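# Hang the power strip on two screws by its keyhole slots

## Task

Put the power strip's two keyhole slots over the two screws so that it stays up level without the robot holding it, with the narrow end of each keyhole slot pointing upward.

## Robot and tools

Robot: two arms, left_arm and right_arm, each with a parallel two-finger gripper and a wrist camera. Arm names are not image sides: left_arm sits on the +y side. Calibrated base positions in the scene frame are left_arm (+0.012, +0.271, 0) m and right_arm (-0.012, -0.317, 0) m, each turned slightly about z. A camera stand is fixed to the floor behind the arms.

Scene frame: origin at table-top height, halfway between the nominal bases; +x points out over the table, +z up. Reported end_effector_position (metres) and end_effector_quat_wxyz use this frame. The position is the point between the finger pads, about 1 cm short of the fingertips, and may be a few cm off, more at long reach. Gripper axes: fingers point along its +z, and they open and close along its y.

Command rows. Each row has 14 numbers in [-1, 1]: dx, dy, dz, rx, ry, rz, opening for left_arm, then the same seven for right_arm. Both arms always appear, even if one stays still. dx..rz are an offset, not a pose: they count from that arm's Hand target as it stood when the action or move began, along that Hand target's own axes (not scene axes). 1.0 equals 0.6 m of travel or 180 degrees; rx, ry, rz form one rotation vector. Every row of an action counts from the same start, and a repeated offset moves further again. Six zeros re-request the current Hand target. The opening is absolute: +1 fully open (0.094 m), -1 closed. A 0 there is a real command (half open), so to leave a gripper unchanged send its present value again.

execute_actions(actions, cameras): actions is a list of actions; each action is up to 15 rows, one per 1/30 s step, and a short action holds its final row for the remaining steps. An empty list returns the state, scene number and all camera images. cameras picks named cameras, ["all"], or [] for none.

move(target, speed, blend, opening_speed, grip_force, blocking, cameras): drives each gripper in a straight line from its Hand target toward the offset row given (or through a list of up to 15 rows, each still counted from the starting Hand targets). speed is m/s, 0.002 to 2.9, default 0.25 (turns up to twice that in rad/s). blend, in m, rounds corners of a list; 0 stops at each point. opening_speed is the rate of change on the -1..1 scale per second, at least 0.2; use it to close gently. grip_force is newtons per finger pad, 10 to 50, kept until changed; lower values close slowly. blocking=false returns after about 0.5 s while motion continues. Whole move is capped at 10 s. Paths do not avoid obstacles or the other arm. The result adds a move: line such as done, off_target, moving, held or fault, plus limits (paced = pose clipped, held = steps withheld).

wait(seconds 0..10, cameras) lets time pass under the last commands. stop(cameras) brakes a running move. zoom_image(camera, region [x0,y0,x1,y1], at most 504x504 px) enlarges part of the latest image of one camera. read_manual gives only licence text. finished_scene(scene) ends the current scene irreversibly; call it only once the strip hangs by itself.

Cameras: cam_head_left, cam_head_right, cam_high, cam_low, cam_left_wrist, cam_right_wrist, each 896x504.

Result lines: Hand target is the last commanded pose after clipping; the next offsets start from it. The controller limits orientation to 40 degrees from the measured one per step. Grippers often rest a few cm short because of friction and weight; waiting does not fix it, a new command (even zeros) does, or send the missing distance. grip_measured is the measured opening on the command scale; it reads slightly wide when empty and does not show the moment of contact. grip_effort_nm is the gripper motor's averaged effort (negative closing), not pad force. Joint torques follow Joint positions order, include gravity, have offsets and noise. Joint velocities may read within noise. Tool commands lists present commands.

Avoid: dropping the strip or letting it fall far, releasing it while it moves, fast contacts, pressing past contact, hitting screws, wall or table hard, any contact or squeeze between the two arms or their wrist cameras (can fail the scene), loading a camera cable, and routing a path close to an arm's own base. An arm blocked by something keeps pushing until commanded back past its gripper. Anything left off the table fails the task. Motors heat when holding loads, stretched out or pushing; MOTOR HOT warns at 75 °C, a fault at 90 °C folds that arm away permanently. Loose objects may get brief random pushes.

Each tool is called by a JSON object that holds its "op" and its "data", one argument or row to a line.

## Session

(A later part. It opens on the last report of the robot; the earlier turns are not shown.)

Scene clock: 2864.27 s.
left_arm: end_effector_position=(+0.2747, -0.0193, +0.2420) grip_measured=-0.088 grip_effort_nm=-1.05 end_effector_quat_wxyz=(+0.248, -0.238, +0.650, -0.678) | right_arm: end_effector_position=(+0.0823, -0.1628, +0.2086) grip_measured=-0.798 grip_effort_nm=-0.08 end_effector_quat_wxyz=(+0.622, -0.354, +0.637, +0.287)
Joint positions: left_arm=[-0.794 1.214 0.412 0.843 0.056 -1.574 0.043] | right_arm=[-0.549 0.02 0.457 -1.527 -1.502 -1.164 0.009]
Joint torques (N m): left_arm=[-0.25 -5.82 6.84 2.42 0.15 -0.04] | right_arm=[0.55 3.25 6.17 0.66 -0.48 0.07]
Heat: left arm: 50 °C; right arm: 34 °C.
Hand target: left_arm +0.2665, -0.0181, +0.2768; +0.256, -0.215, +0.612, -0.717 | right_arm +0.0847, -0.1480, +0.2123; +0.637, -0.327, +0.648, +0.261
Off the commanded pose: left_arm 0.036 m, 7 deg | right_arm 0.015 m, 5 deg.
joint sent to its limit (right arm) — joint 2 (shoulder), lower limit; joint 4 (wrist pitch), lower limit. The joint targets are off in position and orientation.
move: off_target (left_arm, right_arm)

{"op": "move", "data": {
  "target": [0,-0.012,0.02,0,0,0,-0.16,0,0,0,0,0,0,-0.8],
  "speed": 0.04,
  "cameras": ["cam_right_wrist"]
}}

{"op": "zoom_image", "data": {
  "camera": "cam_right_wrist",
  "region": [480, 0, 660, 160]
}}

Scene clock: 2872.10 s.
left_arm: end_effector_position=(+0.2747, -0.0193, +0.2420) grip_measured=-0.088 grip_effort_nm=-1.05 end_effector_quat_wxyz=(+0.248, -0.238, +0.650, -0.678) | right_arm: end_effector_position=(+0.0823, -0.1628, +0.2086) grip_measured=-0.798 grip_effort_nm=-0.08 end_effector_quat_wxyz=(+0.622, -0.354, +0.637, +0.287)
Joint positions: left_arm=[-0.794 1.214 0.412 0.843 0.056 -1.574 0.043] | right_arm=[-0.549 0.02 0.457 -1.527 -1.502 -1.164 0.009]
Joint torques (N m): left_arm=[-0.5 -4.23 10.93 2.11 0.11 -0.05] | right_arm=[0.51 3.23 6.26 0.62 -0.48 0.11]
Heat: left arm: 49 °C; right arm: 34 °C.
Hand target: left_arm +0.2732, -0.0264, +0.2858; +0.256, -0.215, +0.612, -0.717 | right_arm +0.0847, -0.1480, +0.2123; +0.637, -0.327, +0.648, +0.261
Off the commanded pose: left_arm 0.044 m, 7 deg | right_arm 0.015 m, 5 deg.
joint sent to its limit (right arm) — joint 2 (shoulder), lower limit; joint 4 (wrist pitch), lower limit. The joint targets are off in position and orientation.
move: off_target (left_arm, right_arm)
Images, in order (width x height): cam_right_wrist 896x504.

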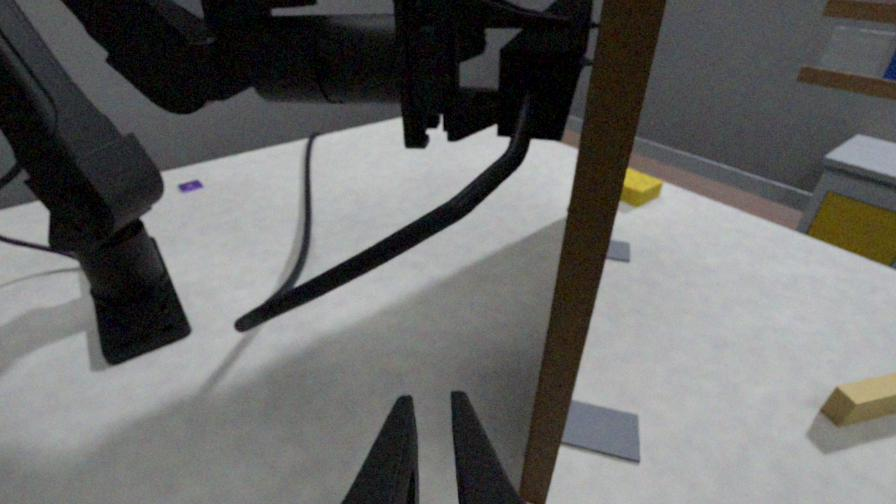

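Scaled by 2.800.

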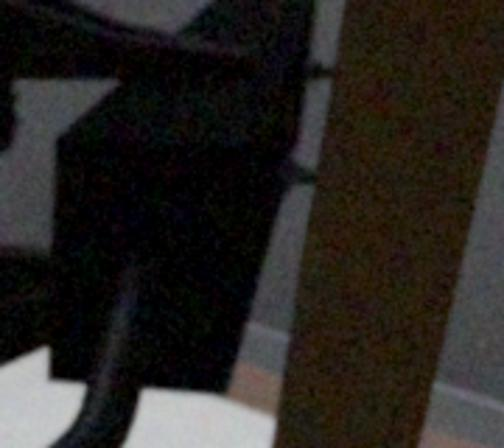

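{"op": "move", "data": {
  "target": [0,-0.012,0.004,0,0,0,-0.16,0,0,0,0,0,0,-0.8],
  "speed": 0.04,
  "cameras": ["cam_right_wrist"]
}}

{"op": "zoom_image", "data": {
  "camera": "cam_right_wrist",
  "region": [480, 0, 660, 160]
}}

Scene clock: 2878.07 s.
left_arm: end_effector_position=(+0.2763, -0.0209, +0.2505) grip_measured=-0.088 grip_effort_nm=-1.05 end_effector_quat_wxyz=(+0.251, -0.236, +0.644, -0.683) | right_arm: end_effector_position=(+0.0823, -0.1628, +0.2086) grip_measured=-0.798 grip_effort_nm=-0.09 end_effector_quat_wxyz=(+0.622, -0.354, +0.637, +0.287)
Joint positions: left_arm=[-0.794 1.214 0.431 0.843 0.056 -1.574 0.043] | right_arm=[-0.549 0.02 0.457 -1.527 -1.502 -1.164 0.009]
Joint torques (N m): left_arm=[-0.39 -5.19 11.58 1.68 0.11 -0.03] | right_arm=[0.66 3.32 6.38 0.6 -0.48 0.11]
Heat: left arm: 50 °C; right arm: 34 °C.
Hand target: left_arm +0.2740, -0.0274, +0.2932; +0.256, -0.215, +0.612, -0.717 | right_arm +0.0847, -0.1480, +0.2123; +0.637, -0.327, +0.648, +0.261
Off the commanded pose: left_arm 0.043 m, 6 deg | right_arm 0.015 m, 5 deg.
joint sent to its limit (right arm) — joint 2 (shoulder), lower limit; joint 4 (wrist pitch), lower limit. The joint targets are off in position and orientation.
move: off_target (left_arm, right_arm)
Images, in order (width x height): cam_right_wrist 896x504.

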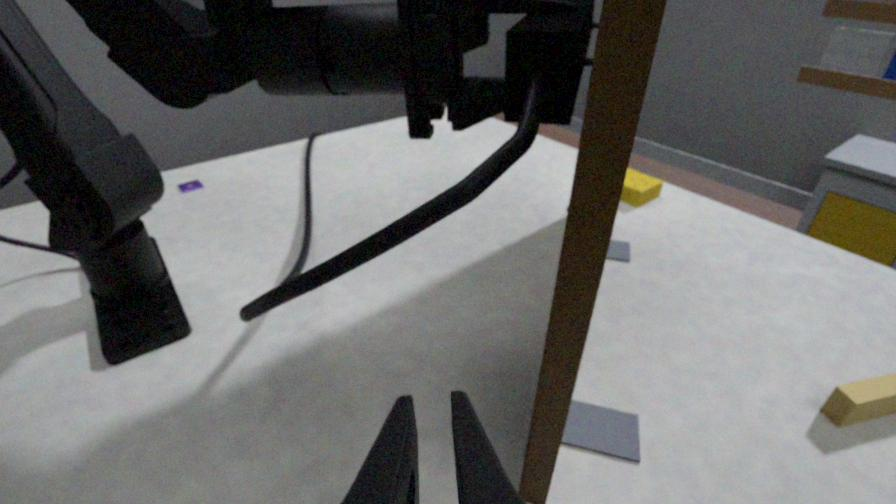

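Scaled by 2.800.

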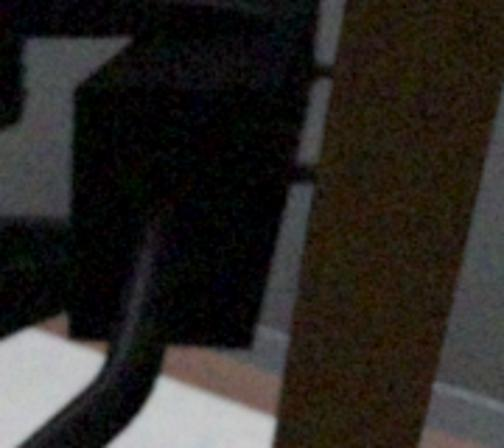

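{"op": "move", "data": {
  "target": [0,0.02,0,0,0,0,-0.16,0,0,0,0,0,0,-0.8],
  "speed": 0.04
}}

{"op": "move", "data": {
  "target": [0,0.006,0,0,0,0,-0.16,0,0,0,0,0,0,-0.8],
  "speed": 0.04
}}

{"op": "move", "data": {
  "target": [0,0.006,0,0,0,0,-0.16,0,0,0,0,0,0,-0.8],
  "speed": 0.04
}}

{"op": "move", "data": {
  "target": [0,0.006,0,0,0,0,-0.16,0,0,0,0,0,0,-0.8],
  "speed": 0.04
}}

Scene clock: 2888.30 s.
left_arm: end_effector_position=(+0.2764, -0.0211, +0.2499) grip_measured=-0.088 grip_effort_nm=-1.05 end_effector_quat_wxyz=(+0.250, -0.236, +0.645, -0.683) | right_arm: end_effector_position=(+0.0823, -0.1628, +0.2086) grip_measured=-0.798 grip_effort_nm=-0.08 end_effector_quat_wxyz=(+0.622, -0.354, +0.637, +0.287)
Joint positions: left_arm=[-0.794 1.216 0.431 0.843 0.056 -1.574 0.043] | right_arm=[-0.549 0.02 0.457 -1.527 -1.502 -1.164 0.009]
Joint torques (N m): left_arm=[-0.42 -2.21 9.46 2.39 0.11 -0.03] | right_arm=[0.65 3.23 6.39 0.62 -0.5 0.12]
Heat: left arm: 51 °C; right arm: 34 °C.
Hand target: left_arm +0.2752, -0.0288, +0.2814; +0.256, -0.215, +0.612, -0.717 | right_arm +0.0847, -0.1480, +0.2123; +0.637, -0.327, +0.648, +0.261
Off the commanded pose: left_arm 0.032 m, 6 deg | right_arm 0.015 m, 5 deg.
joint sent to its limit (right arm) — joint 2 (shoulder), lower limit; joint 4 (wrist pitch), lower limit. The joint targets are off in position and orientation.
move: off_target (left_arm, right_arm)

Scene clock: 2889.30 s.
left_arm: end_effector_position=(+0.2766, -0.0213, +0.2500) grip_measured=-0.088 grip_effort_nm=-1.05 end_effector_quat_wxyz=(+0.251, -0.236, +0.644, -0.683) | right_arm: end_effector_position=(+0.0823, -0.1628, +0.2086) grip_measured=-0.798 grip_effort_nm=-0.08 end_effector_quat_wxyz=(+0.622, -0.354, +0.637, +0.287)
Joint positions: left_arm=[-0.794 1.219 0.431 0.848 0.056 -1.574 0.043] | right_arm=[-0.549 0.02 0.457 -1.527 -1.502 -1.164 0.009]
Joint torques (N m): left_arm=[-0.53 -1.48 8.9 2.54 0.09 -0.02] | right_arm=[0.61 3.38 6.31 0.64 -0.45 0.11]
Heat: left arm: 51 °C; right arm: 34 °C.
Hand target: left_arm +0.2756, -0.0292, +0.2778; +0.256, -0.215, +0.612, -0.717 | right_arm +0.0847, -0.1480, +0.2123; +0.637, -0.327, +0.648, +0.261
Off the commanded pose: left_arm 0.029 m, 6 deg | right_arm 0.015 m, 5 deg.
joint sent to its limit (right arm) — joint 2 (shoulder), lower limit; joint 4 (wrist pitch), lower limit. The joint targets are off in position and orientation.
move: off_target (left_arm, right_arm)

Scene clock: 2890.30 s.
left_arm: end_effector_position=(+0.2766, -0.0212, +0.2498) grip_measured=-0.088 grip_effort_nm=-1.05 end_effector_quat_wxyz=(+0.253, -0.234, +0.639, -0.688) | right_arm: end_effector_position=(+0.0823, -0.1628, +0.2086) grip_measured=-0.798 grip_effort_nm=-0.08 end_effector_quat_wxyz=(+0.622, -0.354, +0.637, +0.287)
Joint positions: left_arm=[-0.794 1.233 0.42 0.888 0.056 -1.574 0.043] | right_arm=[-0.549 0.02 0.457 -1.527 -1.502 -1.164 0.009]
Joint torques (N m): left_arm=[-0.61 -1.51 9.05 2.4 0.1 -0.04] | right_arm=[0.59 3.23 6.39 0.62 -0.48 0.11]
Heat: left arm: 51 °C; right arm: 34 °C.
Hand target: left_arm +0.2760, -0.0297, +0.2743; +0.256, -0.215, +0.612, -0.717 | right_arm +0.0847, -0.1480, +0.2123; +0.637, -0.327, +0.648, +0.261
Off the commanded pose: left_arm 0.026 m, 5 deg | right_arm 0.015 m, 5 deg.
joint sent to its limit (right arm) — joint 2 (shoulder), lower limit; joint 4 (wrist pitch), lower limit. The joint targets are off in position and orientation.
move: off_target (left_arm, right_arm)

Scene clock: 2891.30 s.
left_arm: end_effector_position=(+0.2765, -0.0212, +0.2497) grip_measured=-0.088 grip_effort_nm=-1.05 end_effector_quat_wxyz=(+0.255, -0.232, +0.634, -0.693) | right_arm: end_effector_position=(+0.0823, -0.1628, +0.2086) grip_measured=-0.798 grip_effort_nm=-0.08 end_effector_quat_wxyz=(+0.622, -0.354, +0.637, +0.287)
Joint positions: left_arm=[-0.794 1.247 0.411 0.925 0.056 -1.574 0.043] | right_arm=[-0.549 0.02 0.457 -1.527 -1.502 -1.164 0.009]
Joint torques (N m): left_arm=[-0.53 -1.36 9.13 2.23 0.08 -0.03] | right_arm=[0.7 3.36 6.41 0.61 -0.46 0.11]
Heat: left arm: 51 °C; right arm: 34 °C.
Hand target: left_arm +0.2763, -0.0301, +0.2708; +0.256, -0.215, +0.612, -0.717 | right_arm +0.0847, -0.1480, +0.2123; +0.637, -0.327, +0.648, +0.261
Off the commanded pose: left_arm 0.023 m, 4 deg | right_arm 0.015 m, 5 deg.
joint sent to its limit (right arm) — joint 2 (shoulder), lower limit; joint 4 (wrist pitch), lower limit. The joint targets are off in position and orientation.
move: off_target (left_arm, right_arm)

{"op": "move", "data": {
  "target": [0,-0.004,-0.003,-0.01,0,0,-0.16,0,0,0,0,0,0,-0.8],
  "speed": 0.03
}}

{"op": "move", "data": {
  "target": [0,0,-0.003,-0.005,0,0,-0.16,0,0,0,0,0,0,-0.8],
  "speed": 0.03
}}

{"op": "move", "data": {
  "target": [0,0,-0.003,-0.005,0,0,-0.16,0,0,0,0,0,0,-0.8],
  "speed": 0.03,
  "cameras": ["cam_right_wrist"]
}}

{"op": "zoom_image", "data": {
  "camera": "cam_right_wrist",
  "region": [480, 0, 660, 160]
}}

Scene clock: 2900.50 s.
left_arm: end_effector_position=(+0.2765, -0.0211, +0.2491) grip_measured=-0.088 grip_effort_nm=-1.05 end_effector_quat_wxyz=(+0.254, -0.232, +0.635, -0.692) | right_arm: end_effector_position=(+0.0823, -0.1628, +0.2086) grip_measured=-0.798 grip_effort_nm=-0.08 end_effector_quat_wxyz=(+0.622, -0.354, +0.637, +0.287)
Joint positions: left_arm=[-0.794 1.245 0.411 0.92 0.056 -1.574 0.043] | right_arm=[-0.549 0.02 0.457 -1.527 -1.502 -1.164 0.009]
Joint torques (N m): left_arm=[-0.44 -4.31 10.56 1.33 0.12 -0.01] | right_arm=[0.55 3.18 6.37 0.64 -0.49 0.13]
Heat: left arm: 51 °C; right arm: 34 °C.
Hand target: left_arm +0.2750, -0.0284, +0.2728; +0.253, -0.219, +0.623, -0.707 | right_arm +0.0847, -0.1480, +0.2123; +0.637, -0.327, +0.648, +0.261
Off the commanded pose: left_arm 0.025 m, 3 deg | right_arm 0.015 m, 5 deg.
joint sent to its limit (right arm) — joint 2 (shoulder), lower limit; joint 4 (wrist pitch), lower limit. The joint targets are off in position and orientation.
move: off_target (left_arm, right_arm)

Scene clock: 2901.67 s.
left_arm: end_effector_position=(+0.2766, -0.0213, +0.2374) grip_measured=-0.088 grip_effort_nm=-1.05 end_effector_quat_wxyz=(+0.249, -0.238, +0.652, -0.676) | right_arm: end_effector_position=(+0.0823, -0.1628, +0.2086) grip_measured=-0.798 grip_effort_nm=-0.08 end_effector_quat_wxyz=(+0.622, -0.354, +0.637, +0.287)
Joint positions: left_arm=[-0.794 1.24 0.411 0.866 0.056 -1.57 0.043] | right_arm=[-0.549 0.02 0.457 -1.527 -1.502 -1.164 0.009]
Joint torques (N m): left_arm=[-0.44 -5.79 10.77 1.46 0.13 -0.06] | right_arm=[0.55 3.22 6.27 0.6 -0.48 0.12]
Heat: left arm: 51 °C; right arm: 34 °C.
Hand target: left_arm +0.2738, -0.0270, +0.2726; +0.251, -0.221, +0.628, -0.702 | right_arm +0.0847, -0.1480, +0.2123; +0.637, -0.327, +0.648, +0.261
Off the commanded pose: left_arm 0.036 m, 4 deg | right_arm 0.015 m, 5 deg.
joint sent to its limit (right arm) — joint 2 (shoulder), lower limit; joint 4 (wrist pitch), lower limit. The joint targets are off in position and orientation.
move: off_target (left_arm, right_arm)

Scene clock: 2902.77 s.
left_arm: end_effector_position=(+0.2752, -0.0198, +0.2303) grip_measured=-0.088 grip_effort_nm=-1.05 end_effector_quat_wxyz=(+0.244, -0.243, +0.664, -0.663) | right_arm: end_effector_position=(+0.0823, -0.1628, +0.2086) grip_measured=-0.798 grip_effort_nm=-0.08 end_effector_quat_wxyz=(+0.622, -0.354, +0.637, +0.287)
Joint positions: left_arm=[-0.794 1.22 0.411 0.808 0.056 -1.57 0.043] | right_arm=[-0.549 0.02 0.457 -1.527 -1.502 -1.164 0.009]
Joint torques (N m): left_arm=[-0.39 -6.11 11.06 1.67 0.16 -0.02] | right_arm=[0.62 3.34 6.34 0.62 -0.49 0.11]
Heat: left arm: 51 °C; right arm: 34 °C.
Hand target: left_arm +0.2727, -0.0257, +0.2724; +0.250, -0.223, +0.634, -0.697 | right_arm +0.0847, -0.1480, +0.2123; +0.637, -0.327, +0.648, +0.261
Off the commanded pose: left_arm 0.043 m, 6 deg | right_arm 0.015 m, 5 deg.
joint sent to its limit (right arm) — joint 2 (shoulder), lower limit; joint 4 (wrist pitch), lower limit. The joint targets are off in position and orientation.
move: off_target (left_arm, right_arm)
Images, in order (width x height): cam_right_wrist 896x504.

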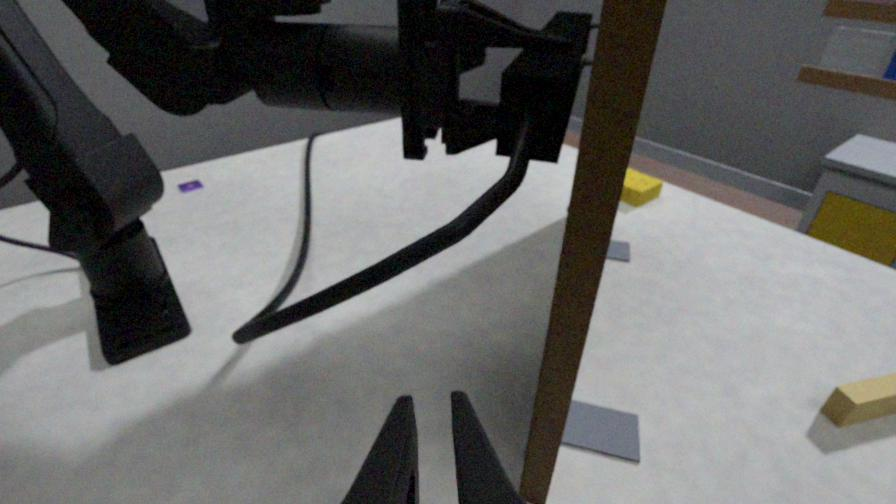

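Scaled by 2.800.

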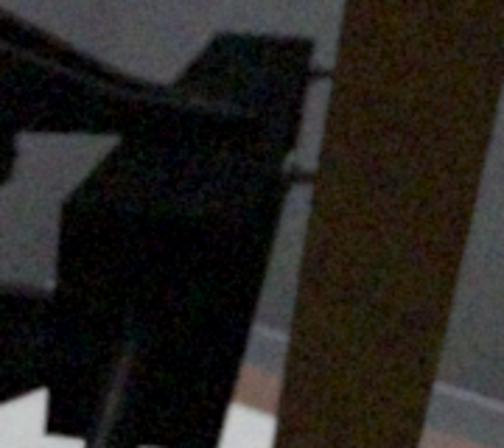

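{"op": "move", "data": {
  "target": [
    [0,0.02,-0.1,0,0,0,-0.16,0,0,0,0,0,0,-0.8],
    [0,0.03,-0.23,0,0.0,0,-0.16,0,0,0,0,0,0,-0.8],
    [0,0.03,-0.24,0,0.19,0,-0.16,0,0,0,0,0,0,-0.8]
  ],
  "speed": 0.1,
  "cameras": ["cam_right_wrist","cam_head_left"]
}}

Scene clock: 2929.03 s.
left_arm: end_effector_position=(+0.1837, +0.0831, +0.2266) grip_measured=-0.088 grip_effort_nm=-1.05 end_effector_quat_wxyz=(+0.025, -0.045, +0.688, -0.724) | right_arm: end_effector_position=(+0.0823, -0.1628, +0.2086) grip_measured=-0.798 grip_effort_nm=-0.08 end_effector_quat_wxyz=(+0.622, -0.354, +0.637, +0.287)
Joint positions: left_arm=[-0.046 1.015 0.159 1.151 1.4 -1.892 0.043] | right_arm=[-0.549 0.02 0.457 -1.527 -1.502 -1.164 0.009]
Joint torques (N m): left_arm=[0.7 -1.11 7.58 1.62 -0.09 -0.05] | right_arm=[0.59 3.29 6.31 0.61 -0.49 0.11]
Heat: left arm: 50 °C; right arm: 34 °C.
Hand target: left_arm +0.1835, +0.0843, +0.2405; +0.052, -0.009, +0.679, -0.732 | right_arm +0.0847, -0.1480, +0.2123; +0.637, -0.327, +0.648, +0.261
Off the commanded pose: left_arm 0.014 m, 5 deg | right_arm 0.015 m, 5 deg.
joint sent to its limit (right arm) — joint 2 (shoulder), lower limit; joint 4 (wrist pitch), lower limit. The joint targets are off in position and orientation.
move: off_target (left_arm, right_arm)
Images, in order (width x height): cam_head_left 896x504, cam_right_wrist 896x504.

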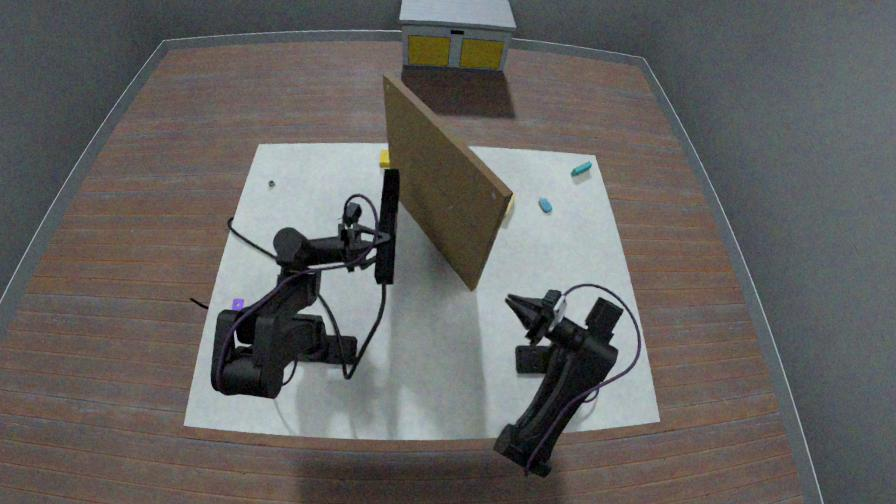

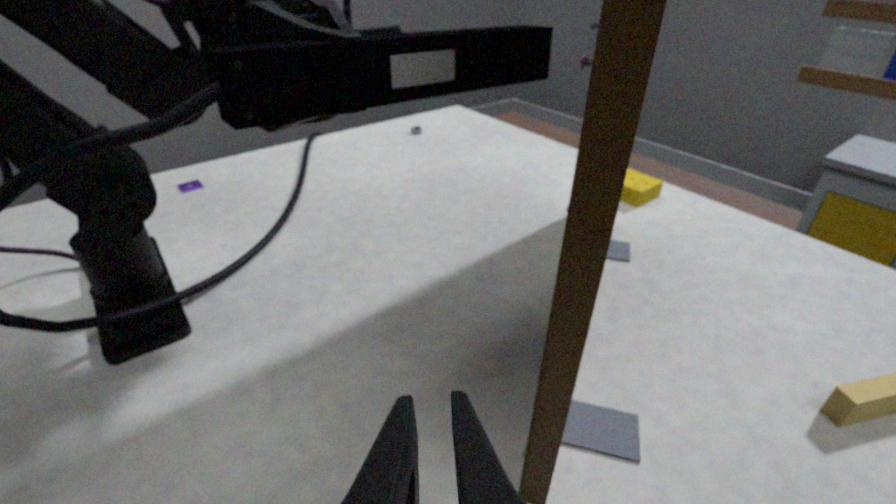

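Excellent — back with a label visible. Zoom.

{"op": "zoom_image", "data": {
  "camera": "cam_right_wrist",
  "region": [200, 10, 380, 150]
}}

{"op": "zoom_image", "data": {
  "camera": "cam_right_wrist",
  "region": [370, 0, 570, 140]
}}

{"op": "zoom_image", "data": {
  "camera": "cam_right_wrist",
  "region": [215, 20, 285, 140]
}}

{"op": "zoom_image", "data": {
  "camera": "cam_right_wrist",
  "region": [450, 10, 560, 110]
}}

Scaled by 2.800.

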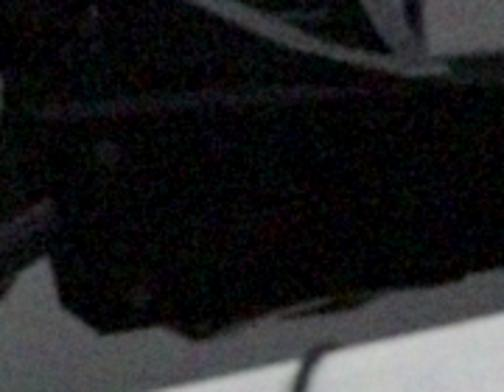

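Scaled by 2.520.

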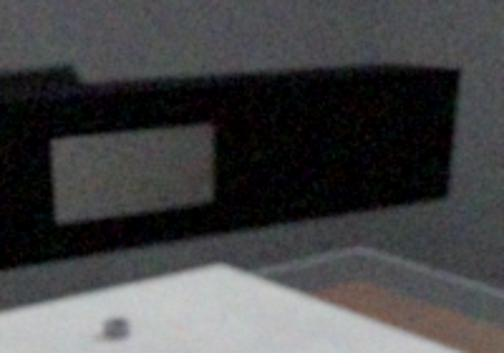

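Scaled by 4.200.

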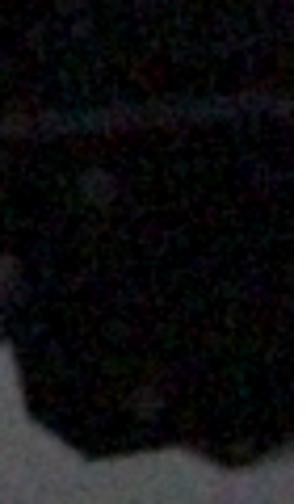

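Scaled by 4.582.

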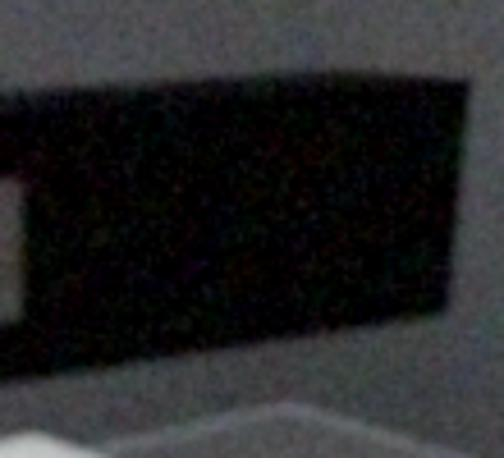

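{"op": "move", "data": {
  "target": [0,0.06,0,0.14,0,0,-0.16,0,0,0,0,0,0,-0.8],
  "speed": 0.12,
  "cameras": ["cam_right_wrist","cam_head_right"]
}}

{"op": "zoom_image", "data": {
  "camera": "cam_right_wrist",
  "region": [370, 0, 570, 140]
}}

{"op": "zoom_image", "data": {
  "camera": "cam_right_wrist",
  "region": [200, 10, 380, 150]
}}

Scene clock: 2942.10 s.
left_arm: end_effector_position=(+0.1883, +0.0822, +0.1929) grip_measured=-0.088 grip_effort_nm=-1.05 end_effector_quat_wxyz=(-0.051, +0.104, -0.667, +0.736) | right_arm: end_effector_position=(+0.0823, -0.1628, +0.2086) grip_measured=-0.798 grip_effort_nm=-0.09 end_effector_quat_wxyz=(+0.622, -0.354, +0.637, +0.287)
Joint positions: left_arm=[-0.09 1.199 0.001 1.465 1.228 -1.909 0.043] | right_arm=[-0.549 0.02 0.457 -1.527 -1.502 -1.164 0.009]
Joint torques (N m): left_arm=[-0.65 -1.39 4.21 2 -0.46 0.16] | right_arm=[0.53 3.29 6.39 0.64 -0.46 0.12]
Heat: left arm: 49 °C; right arm: 34 °C.
Hand target: left_arm +0.1858, +0.0817, +0.2047; -0.053, -0.003, -0.503, +0.863 | right_arm +0.0847, -0.1480, +0.2123; +0.637, -0.327, +0.648, +0.261
Off the commanded pose: left_arm 0.012 m, 27 deg | right_arm 0.015 m, 5 deg.
joint sent to its limit (left arm) — joint 3 (elbow), lower limit, where the elbow is as bent as it goes; joint 4 (wrist pitch), upper limit. The joint targets are off in orientation, not in position.
joint sent to its limit (right arm) — joint 2 (shoulder), lower limit; joint 4 (wrist pitch), lower limit. The joint targets are off in position and orientation.
move: off_target (left_arm, right_arm)
Images, in order (width x height): cam_head_right 896x504, cam_right_wrist 896x504.

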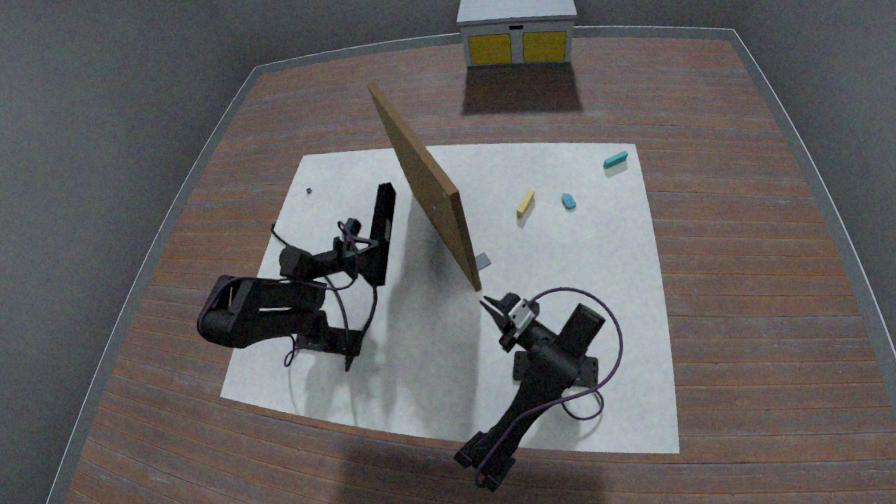

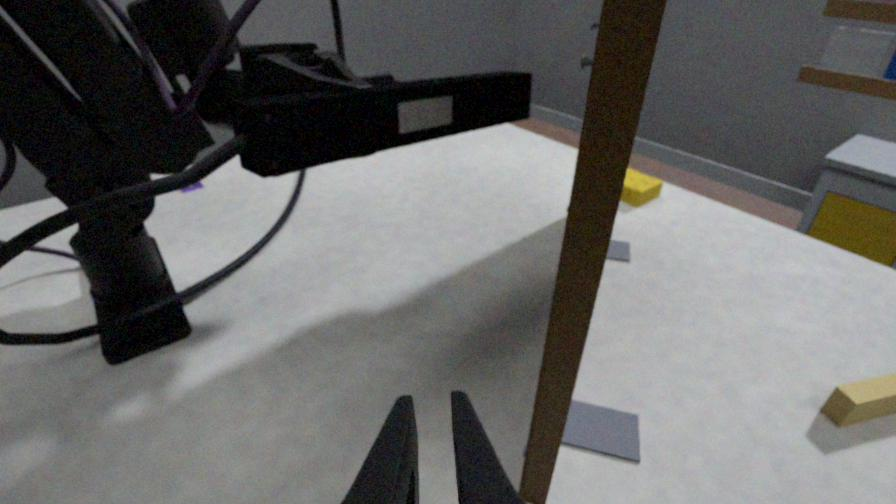

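Scaled by 2.520.

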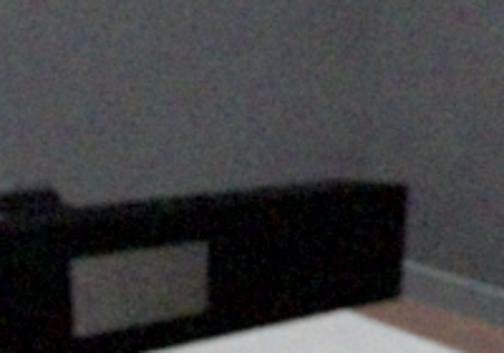

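Scaled by 2.800.

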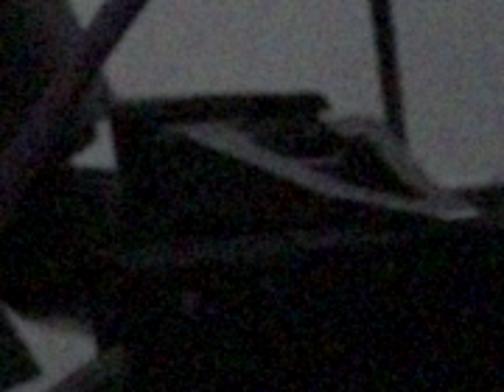

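{"op": "zoom_image", "data": {
  "camera": "cam_right_wrist",
  "region": [310, 40, 410, 130]
}}

{"op": "zoom_image", "data": {
  "camera": "cam_right_wrist",
  "region": [230, 80, 330, 180]
}}

{"op": "zoom_image", "data": {
  "camera": "cam_right_wrist",
  "region": [440, 55, 540, 145]
}}

Scaled by 5.040.

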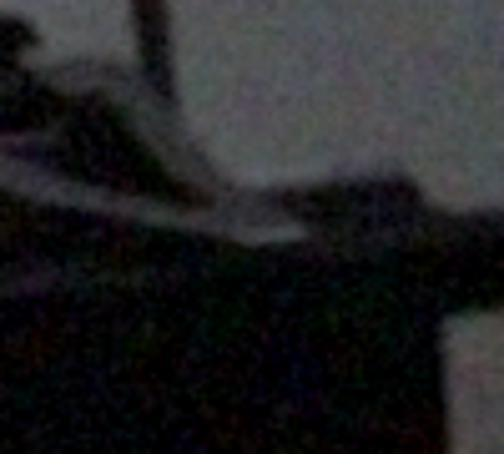

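Scaled by 5.040.

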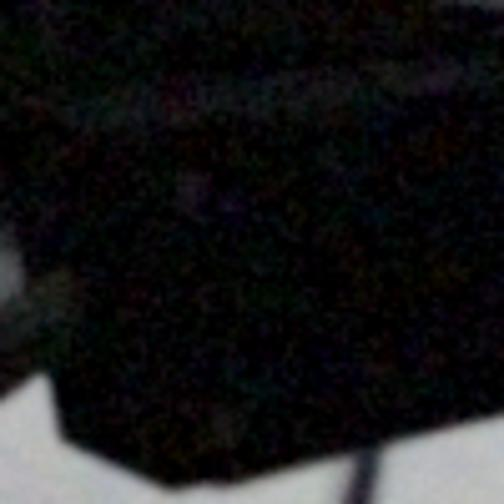

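Scaled by 5.040.

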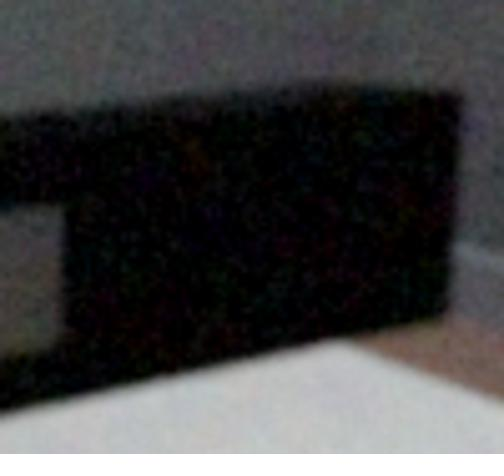

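{"op": "move", "data": {
  "target": [
    [0,0.0,0,-0.14,0,0,-0.16,0,0,0,0,0,0,-0.8]
  ],
  "speed": 0.12
}}

Scene clock: 2989.77 s.
left_arm: end_effector_position=(+0.1836, +0.0816, +0.1890) grip_measured=-0.088 grip_effort_nm=-1.05 end_effector_quat_wxyz=(+0.017, -0.058, +0.688, -0.723) | right_arm: end_effector_position=(+0.0823, -0.1628, +0.2086) grip_measured=-0.798 grip_effort_nm=-0.08 end_effector_quat_wxyz=(+0.622, -0.354, +0.637, +0.287)
Joint positions: left_arm=[-0.057 1.271 0.061 1.465 1.384 -1.882 0.043] | right_arm=[-0.549 0.02 0.457 -1.527 -1.502 -1.164 0.009]
Joint torques (N m): left_arm=[0.49 -1.63 7.16 1.71 -0.05 0.13] | right_arm=[0.58 3.21 6.34 0.64 -0.47 0.1]
Heat: left arm: 48 °C; right arm: 34 °C.
Hand target: left_arm +0.1858, +0.0817, +0.2047; +0.052, -0.009, +0.679, -0.732 | right_arm +0.0847, -0.1480, +0.2123; +0.637, -0.327, +0.648, +0.261
Off the commanded pose: left_arm 0.016 m, 7 deg | right_arm 0.015 m, 5 deg.
joint sent to its limit (right arm) — joint 2 (shoulder), lower limit; joint 4 (wrist pitch), lower limit. The joint targets are off in position and orientation.
move: off_target (left_arm, right_arm)

{"op": "move", "data": {
  "target": [
    [-0.06,-0.08,0.02,0,0,0,-0.16,0,0,0,0,0,0,-0.8],
    [-0.09,-0.10,0.06,0,-0.19,0,-0.16,0,0,0,0,0,0,-0.8],
    [-0.126,-0.13,0.179,0,-0.19,0,-0.16,0,0,0,0,0,0,-0.8]
  ],
  "speed": 0.1,
  "cameras": ["cam_right_wrist","cam_head_left"]
}}

{"op": "zoom_image", "data": {
  "camera": "cam_right_wrist",
  "region": [480, 0, 660, 160]
}}

Scene clock: 3005.40 s.
left_arm: end_effector_position=(+0.2598, -0.0035, +0.2358) grip_measured=-0.088 grip_effort_nm=-1.05 end_effector_quat_wxyz=(+0.222, -0.252, +0.691, -0.640) | right_arm: end_effector_position=(+0.0823, -0.1628, +0.2086) grip_measured=-0.798 grip_effort_nm=-0.09 end_effector_quat_wxyz=(+0.622, -0.354, +0.637, +0.287)
Joint positions: left_arm=[-0.776 1.032 0.431 0.519 0.093 -1.579 0.043] | right_arm=[-0.549 0.02 0.457 -1.527 -1.502 -1.164 0.009]
Joint torques (N m): left_arm=[-0.75 -2.45 11.92 2.82 -0.11 0.05] | right_arm=[0.51 3.26 6.53 0.6 -0.48 0.14]
Heat: left arm: 49 °C; right arm: 34 °C.
Hand target: left_arm +0.2649, -0.0128, +0.2950; +0.249, -0.223, +0.634, -0.697 | right_arm +0.0847, -0.1480, +0.2123; +0.637, -0.327, +0.648, +0.261
Off the commanded pose: left_arm 0.060 m, 10 deg | right_arm 0.015 m, 5 deg.
joint sent to its limit (right arm) — joint 2 (shoulder), lower limit; joint 4 (wrist pitch), lower limit. The joint targets are off in position and orientation.
move: off_target (left_arm, right_arm)
Images, in order (width x height): cam_head_left 896x504, cam_right_wrist 896x504.

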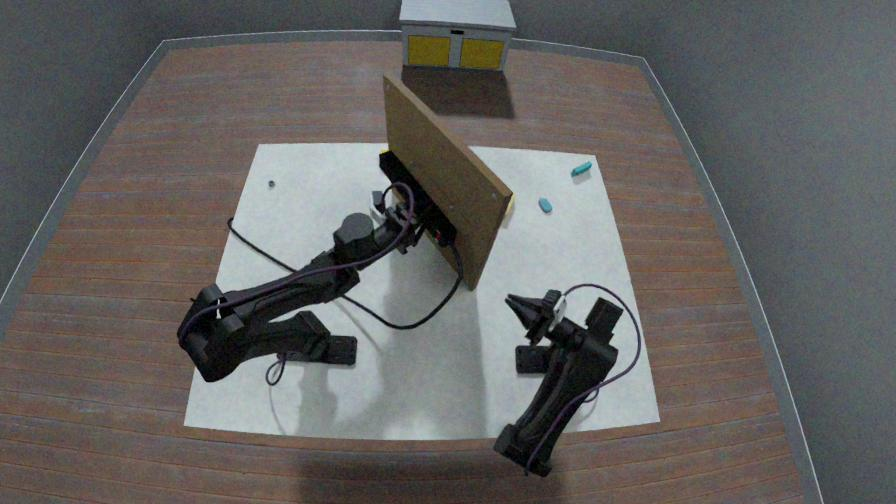

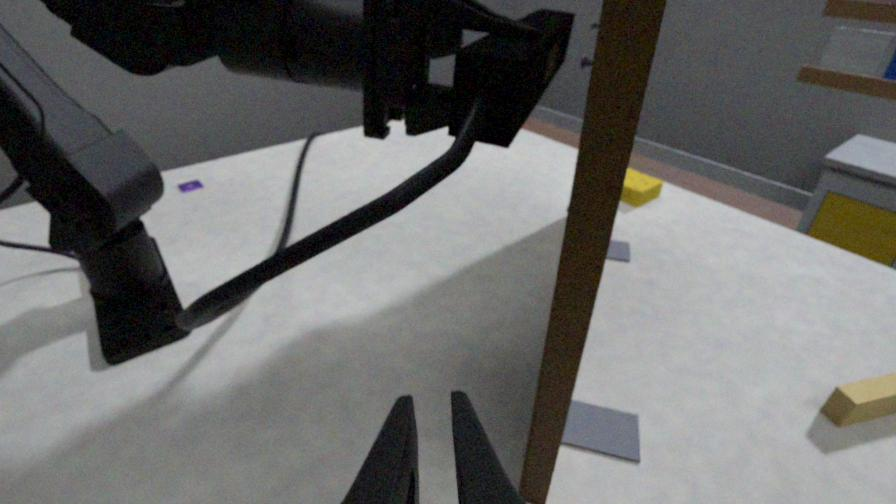

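Scaled by 2.800.

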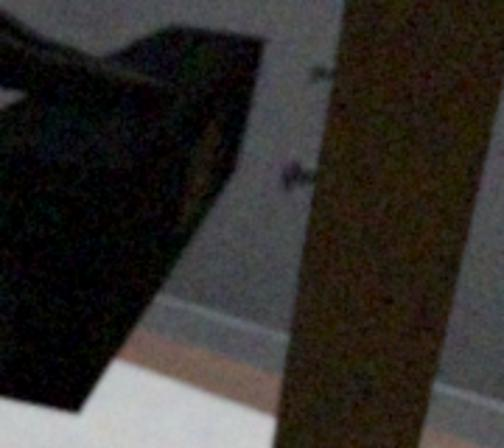

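{"op": "move", "data": {
  "target": [
    [0,-0.03,0.0,0.025,0,0,-0.16,0,0,0,0,0,0,-0.8],
    [-0.003,-0.03,0.022,0.025,-0.006,0,-0.16,0,0,0,0,0,0,-0.8]
  ],
  "speed": 0.05,
  "cameras": ["cam_right_wrist","cam_head_left"]
}}

{"op": "zoom_image", "data": {
  "camera": "cam_right_wrist",
  "region": [480, 0, 660, 160]
}}

Scene clock: 3014.90 s.
left_arm: end_effector_position=(+0.2706, -0.0129, +0.2546) grip_measured=-0.088 grip_effort_nm=-1.05 end_effector_quat_wxyz=(+0.240, -0.247, +0.664, -0.663) | right_arm: end_effector_position=(+0.0823, -0.1628, +0.2086) grip_measured=-0.798 grip_effort_nm=-0.08 end_effector_quat_wxyz=(+0.622, -0.354, +0.637, +0.287)
Joint positions: left_arm=[-0.787 1.105 0.463 0.638 0.064 -1.579 0.043] | right_arm=[-0.549 0.02 0.457 -1.527 -1.502 -1.164 0.009]
Joint torques (N m): left_arm=[-0.77 -2.82 11.86 2.8 -0.19 0] | right_arm=[0.58 3.18 6.3 0.63 -0.49 0.11]
Heat: left arm: 51 °C; right arm: 34 °C.
Hand target: left_arm +0.2734, -0.0206, +0.3142; +0.264, -0.220, +0.604, -0.719 | right_arm +0.0847, -0.1480, +0.2123; +0.637, -0.327, +0.648, +0.261
Off the commanded pose: left_arm 0.060 m, 10 deg | right_arm 0.015 m, 5 deg.
joint sent to its limit (right arm) — joint 2 (shoulder), lower limit; joint 4 (wrist pitch), lower limit. The joint targets are off in position and orientation.
move: off_target (left_arm, right_arm)
Images, in order (width x height): cam_head_left 896x504, cam_right_wrist 896x504.

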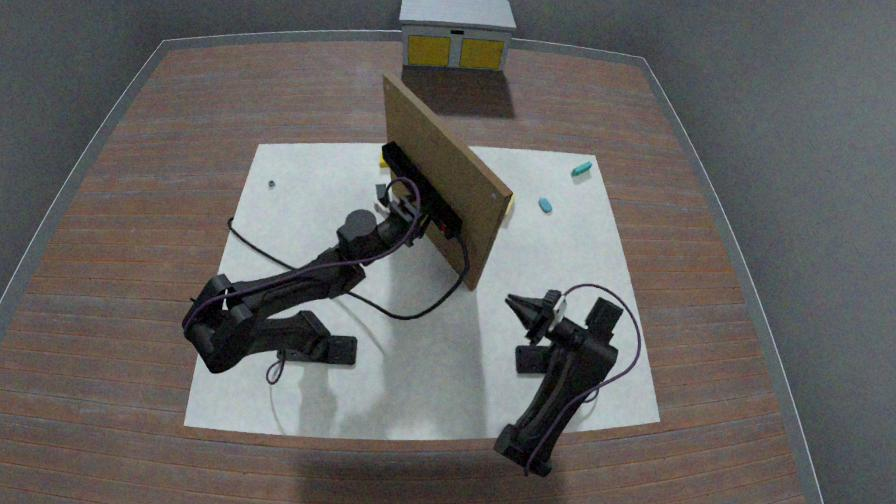

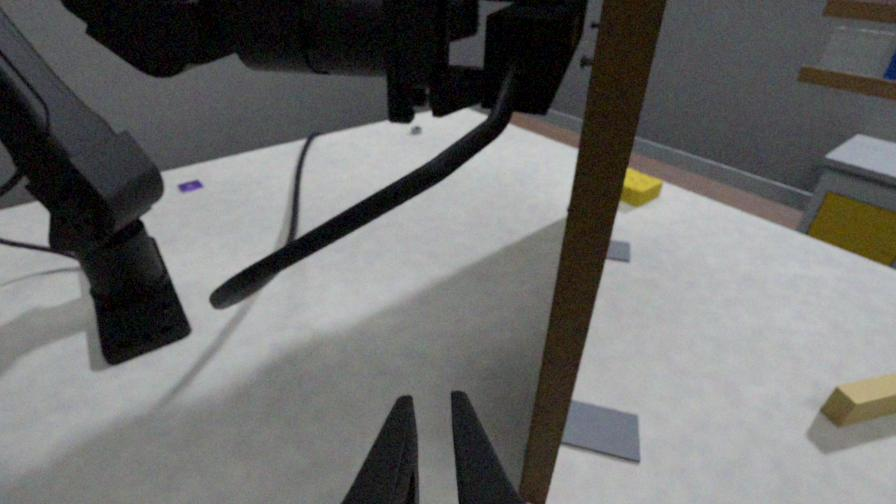

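Scaled by 2.800.

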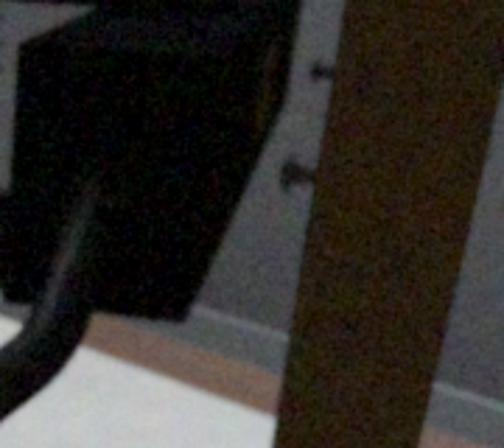

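{"op": "move", "data": {
  "target": [-0.004,0.0,0.012,0.01,-0.014,0,-0.16,0,0,0,0,0,0,-0.8],
  "speed": 0.05,
  "cameras": ["cam_right_wrist"]
}}

{"op": "zoom_image", "data": {
  "camera": "cam_right_wrist",
  "region": [480, 0, 660, 160]
}}

Scene clock: 3021.40 s.
left_arm: end_effector_position=(+0.2779, -0.0167, +0.2549) grip_measured=-0.088 grip_effort_nm=-1.05 end_effector_quat_wxyz=(+0.259, -0.257, +0.650, -0.667) | right_arm: end_effector_position=(+0.0823, -0.1628, +0.2086) grip_measured=-0.798 grip_effort_nm=-0.08 end_effector_quat_wxyz=(+0.622, -0.354, +0.637, +0.287)
Joint positions: left_arm=[-0.813 1.162 0.463 0.722 -0.007 -1.577 0.043] | right_arm=[-0.549 0.02 0.457 -1.527 -1.502 -1.164 0.009]
Joint torques (N m): left_arm=[-0.79 -3.1 11.89 2.82 -0.13 0.04] | right_arm=[0.55 3.18 6.32 0.66 -0.47 0.11]
Heat: left arm: 51 °C; right arm: 34 °C.
Hand target: left_arm +0.2798, -0.0244, +0.3155; +0.281, -0.231, +0.586, -0.724 | right_arm +0.0847, -0.1480, +0.2123; +0.637, -0.327, +0.648, +0.261
Off the commanded pose: left_arm 0.061 m, 11 deg | right_arm 0.015 m, 5 deg.
joint sent to its limit (right arm) — joint 2 (shoulder), lower limit; joint 4 (wrist pitch), lower limit. The joint targets are off in position and orientation.
move: off_target (left_arm, right_arm)
Images, in order (width x height): cam_right_wrist 896x504.

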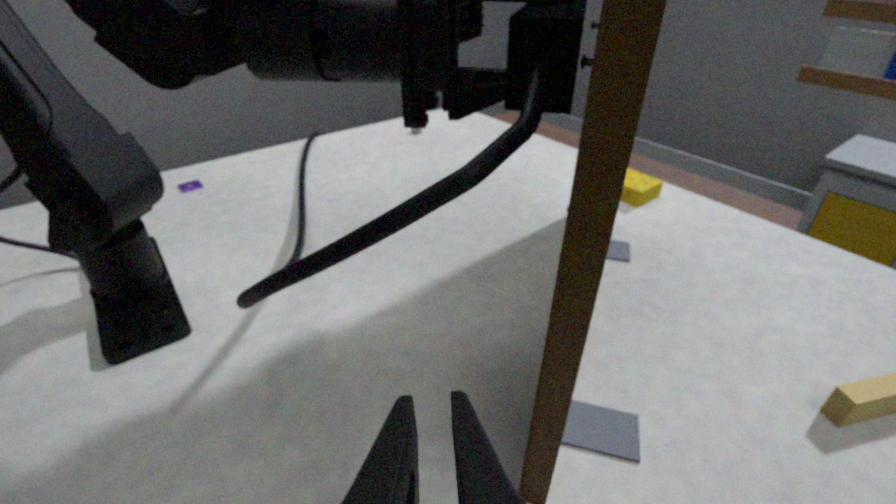

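Scaled by 2.800.

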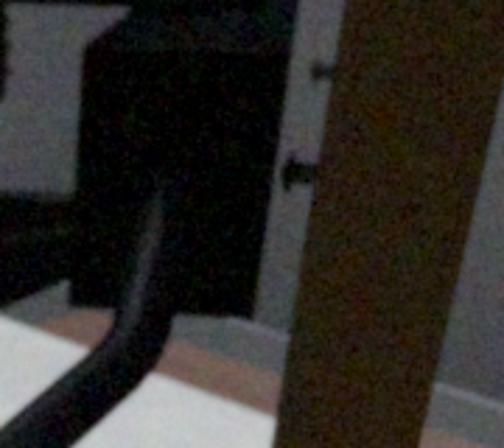

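{"op": "move", "data": {
  "target": [0.012,0.0,0.008,0,0.006,0,-0.16,0,0,0,0,0,0,-0.8],
  "speed": 0.05,
  "cameras": ["cam_right_wrist"]
}}

{"op": "zoom_image", "data": {
  "camera": "cam_right_wrist",
  "region": [480, 0, 660, 160]
}}

Scene clock: 3025.60 s.
left_arm: end_effector_position=(+0.2757, -0.0213, +0.2559) grip_measured=-0.088 grip_effort_nm=-1.05 end_effector_quat_wxyz=(+0.256, -0.252, +0.651, -0.669) | right_arm: end_effector_position=(+0.0823, -0.1628, +0.2086) grip_measured=-0.798 grip_effort_nm=-0.09 end_effector_quat_wxyz=(+0.622, -0.354, +0.637, +0.287)
Joint positions: left_arm=[-0.825 1.171 0.469 0.728 -0.007 -1.575 0.043] | right_arm=[-0.549 0.02 0.457 -1.527 -1.502 -1.164 0.009]
Joint torques (N m): left_arm=[-1.13 -2.54 12.62 2.84 -0.13 0.05] | right_arm=[0.53 3.23 6.31 0.64 -0.5 0.11]
Heat: left arm: 51 °C; right arm: 34 °C.
Hand target: left_arm +0.2777, -0.0328, +0.3166; +0.275, -0.225, +0.589, -0.726 | right_arm +0.0847, -0.1480, +0.2123; +0.637, -0.327, +0.648, +0.261
Off the commanded pose: left_arm 0.062 m, 10 deg | right_arm 0.015 m, 5 deg.
joint sent to its limit (right arm) — joint 2 (shoulder), lower limit; joint 4 (wrist pitch), lower limit. The joint targets are off in position and orientation.
move: off_target (left_arm, right_arm)
Images, in order (width x height): cam_right_wrist 896x504.

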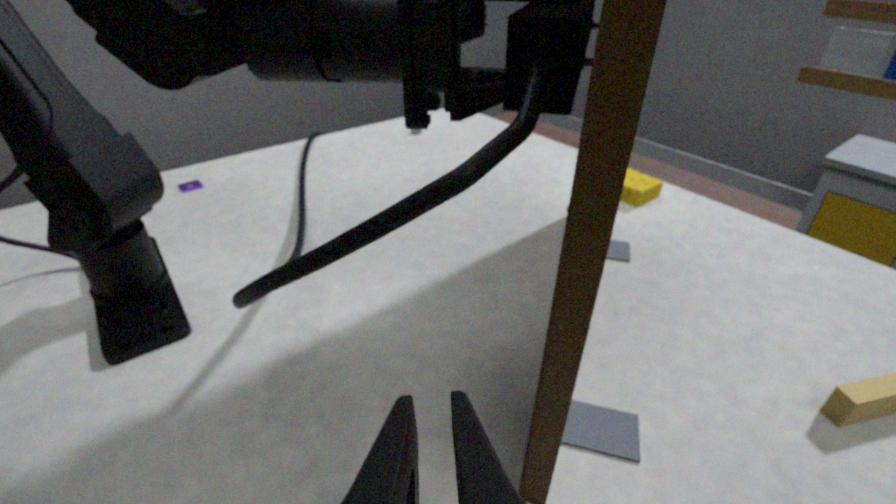

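Scaled by 2.800.

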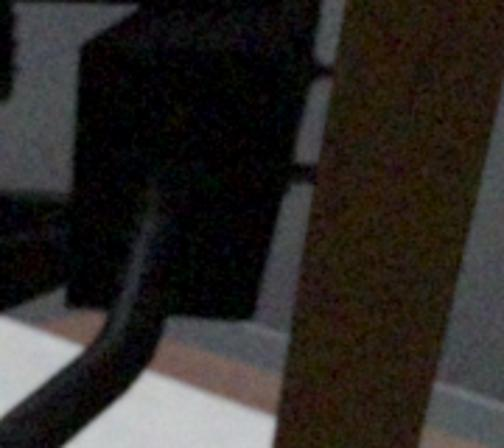

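{"op": "move", "data": {
  "target": [0,0.03,-0.004,0,0,0,-0.16,0,0,0,0,0,0,-0.8],
  "speed": 0.05
}}

{"op": "move", "data": {
  "target": [0,0.01,-0.001,0,0,0,-0.16,0,0,0,0,0,0,-0.8],
  "speed": 0.05
}}

{"op": "move", "data": {
  "target": [0,0.01,-0.001,0,0,0,-0.16,0,0,0,0,0,0,-0.8],
  "speed": 0.05
}}

{"op": "move", "data": {
  "target": [0,0.006,-0.001,0,0,0,-0.16,0,0,0,0,0,0,-0.8],
  "speed": 0.05
}}

Scene clock: 3032.13 s.
left_arm: end_effector_position=(+0.2758, -0.0223, +0.2556) grip_measured=-0.088 grip_effort_nm=-1.05 end_effector_quat_wxyz=(+0.260, -0.247, +0.639, -0.680) | right_arm: end_effector_position=(+0.0823, -0.1628, +0.2086) grip_measured=-0.798 grip_effort_nm=-0.08 end_effector_quat_wxyz=(+0.622, -0.354, +0.637, +0.287)
Joint positions: left_arm=[-0.827 1.202 0.446 0.816 -0.007 -1.574 0.043] | right_arm=[-0.549 0.02 0.457 -1.527 -1.502 -1.164 0.009]
Joint torques (N m): left_arm=[-0.98 -0.66 10.89 2.89 -0.11 0.05] | right_arm=[0.65 3.38 6.34 0.63 -0.46 0.12]
Heat: left arm: 52 °C; right arm: 34 °C.
Hand target: left_arm +0.2785, -0.0338, +0.2984; +0.275, -0.225, +0.589, -0.726 | right_arm +0.0847, -0.1480, +0.2123; +0.637, -0.327, +0.648, +0.261
Off the commanded pose: left_arm 0.044 m, 8 deg | right_arm 0.015 m, 5 deg.
joint sent to its limit (right arm) — joint 2 (shoulder), lower limit; joint 4 (wrist pitch), lower limit. The joint targets are off in position and orientation.
move: off_target (left_arm, right_arm)

Scene clock: 3033.23 s.
left_arm: end_effector_position=(+0.2757, -0.0222, +0.2550) grip_measured=-0.088 grip_effort_nm=-1.05 end_effector_quat_wxyz=(+0.263, -0.244, +0.631, -0.688) | right_arm: end_effector_position=(+0.0823, -0.1628, +0.2086) grip_measured=-0.798 grip_effort_nm=-0.08 end_effector_quat_wxyz=(+0.622, -0.354, +0.637, +0.287)
Joint positions: left_arm=[-0.827 1.225 0.428 0.882 -0.007 -1.574 0.043] | right_arm=[-0.549 0.02 0.457 -1.527 -1.502 -1.164 0.009]
Joint torques (N m): left_arm=[-1.1 -0.55 11.33 2.62 -0.11 0.04] | right_arm=[0.58 3.08 6.35 0.62 -0.47 0.12]
Heat: left arm: 52 °C; right arm: 34 °C.
Hand target: left_arm +0.2789, -0.0343, +0.2925; +0.275, -0.225, +0.589, -0.726 | right_arm +0.0847, -0.1480, +0.2123; +0.637, -0.327, +0.648, +0.261
Off the commanded pose: left_arm 0.040 m, 7 deg | right_arm 0.015 m, 5 deg.
joint sent to its limit (right arm) — joint 2 (shoulder), lower limit; joint 4 (wrist pitch), lower limit. The joint targets are off in position and orientation.
move: off_target (left_arm, right_arm)

Scene clock: 3034.30 s.
left_arm: end_effector_position=(+0.2756, -0.0221, +0.2542) grip_measured=-0.088 grip_effort_nm=-1.05 end_effector_quat_wxyz=(-0.266, +0.241, -0.623, +0.695) | right_arm: end_effector_position=(+0.0823, -0.1628, +0.2086) grip_measured=-0.798 grip_effort_nm=-0.08 end_effector_quat_wxyz=(+0.622, -0.354, +0.637, +0.287)
Joint positions: left_arm=[-0.827 1.25 0.411 0.947 -0.007 -1.574 0.043] | right_arm=[-0.549 0.02 0.457 -1.527 -1.502 -1.164 0.009]
Joint torques (N m): left_arm=[-1.06 -0.46 11.49 2.32 -0.12 0.05] | right_arm=[0.5 3.22 6.3 0.58 -0.46 0.14]
Heat: left arm: 51 °C; right arm: 34 °C.
Hand target: left_arm +0.2794, -0.0348, +0.2864; -0.275, +0.225, -0.589, +0.726 | right_arm +0.0847, -0.1480, +0.2123; +0.637, -0.327, +0.648, +0.261
Off the commanded pose: left_arm 0.035 m, 6 deg | right_arm 0.015 m, 5 deg.
joint sent to its limit (right arm) — joint 2 (shoulder), lower limit; joint 4 (wrist pitch), lower limit. The joint targets are off in position and orientation.
move: off_target (left_arm, right_arm)

Scene clock: 3035.30 s.
left_arm: end_effector_position=(+0.2755, -0.0220, +0.2536) grip_measured=-0.088 grip_effort_nm=-1.05 end_effector_quat_wxyz=(-0.267, +0.239, -0.618, +0.700) | right_arm: end_effector_position=(+0.0823, -0.1628, +0.2086) grip_measured=-0.798 grip_effort_nm=-0.08 end_effector_quat_wxyz=(+0.622, -0.354, +0.637, +0.287)
Joint positions: left_arm=[-0.827 1.265 0.402 0.985 -0.007 -1.575 0.043] | right_arm=[-0.549 0.02 0.457 -1.527 -1.502 -1.164 0.009]
Joint torques (N m): left_arm=[-0.99 -0.58 11.49 2.15 -0.12 0.07] | right_arm=[0.61 3.23 6.31 0.61 -0.48 0.12]
Heat: left arm: 51 °C; right arm: 34 °C.
Hand target: left_arm +0.2795, -0.0349, +0.2828; -0.275, +0.225, -0.589, +0.726 | right_arm +0.0847, -0.1480, +0.2123; +0.637, -0.327, +0.648, +0.261
Off the commanded pose: left_arm 0.032 m, 5 deg | right_arm 0.015 m, 5 deg.
joint sent to its limit (right arm) — joint 2 (shoulder), lower limit; joint 4 (wrist pitch), lower limit. The joint targets are off in position and orientation.
move: off_target (left_arm, right_arm)


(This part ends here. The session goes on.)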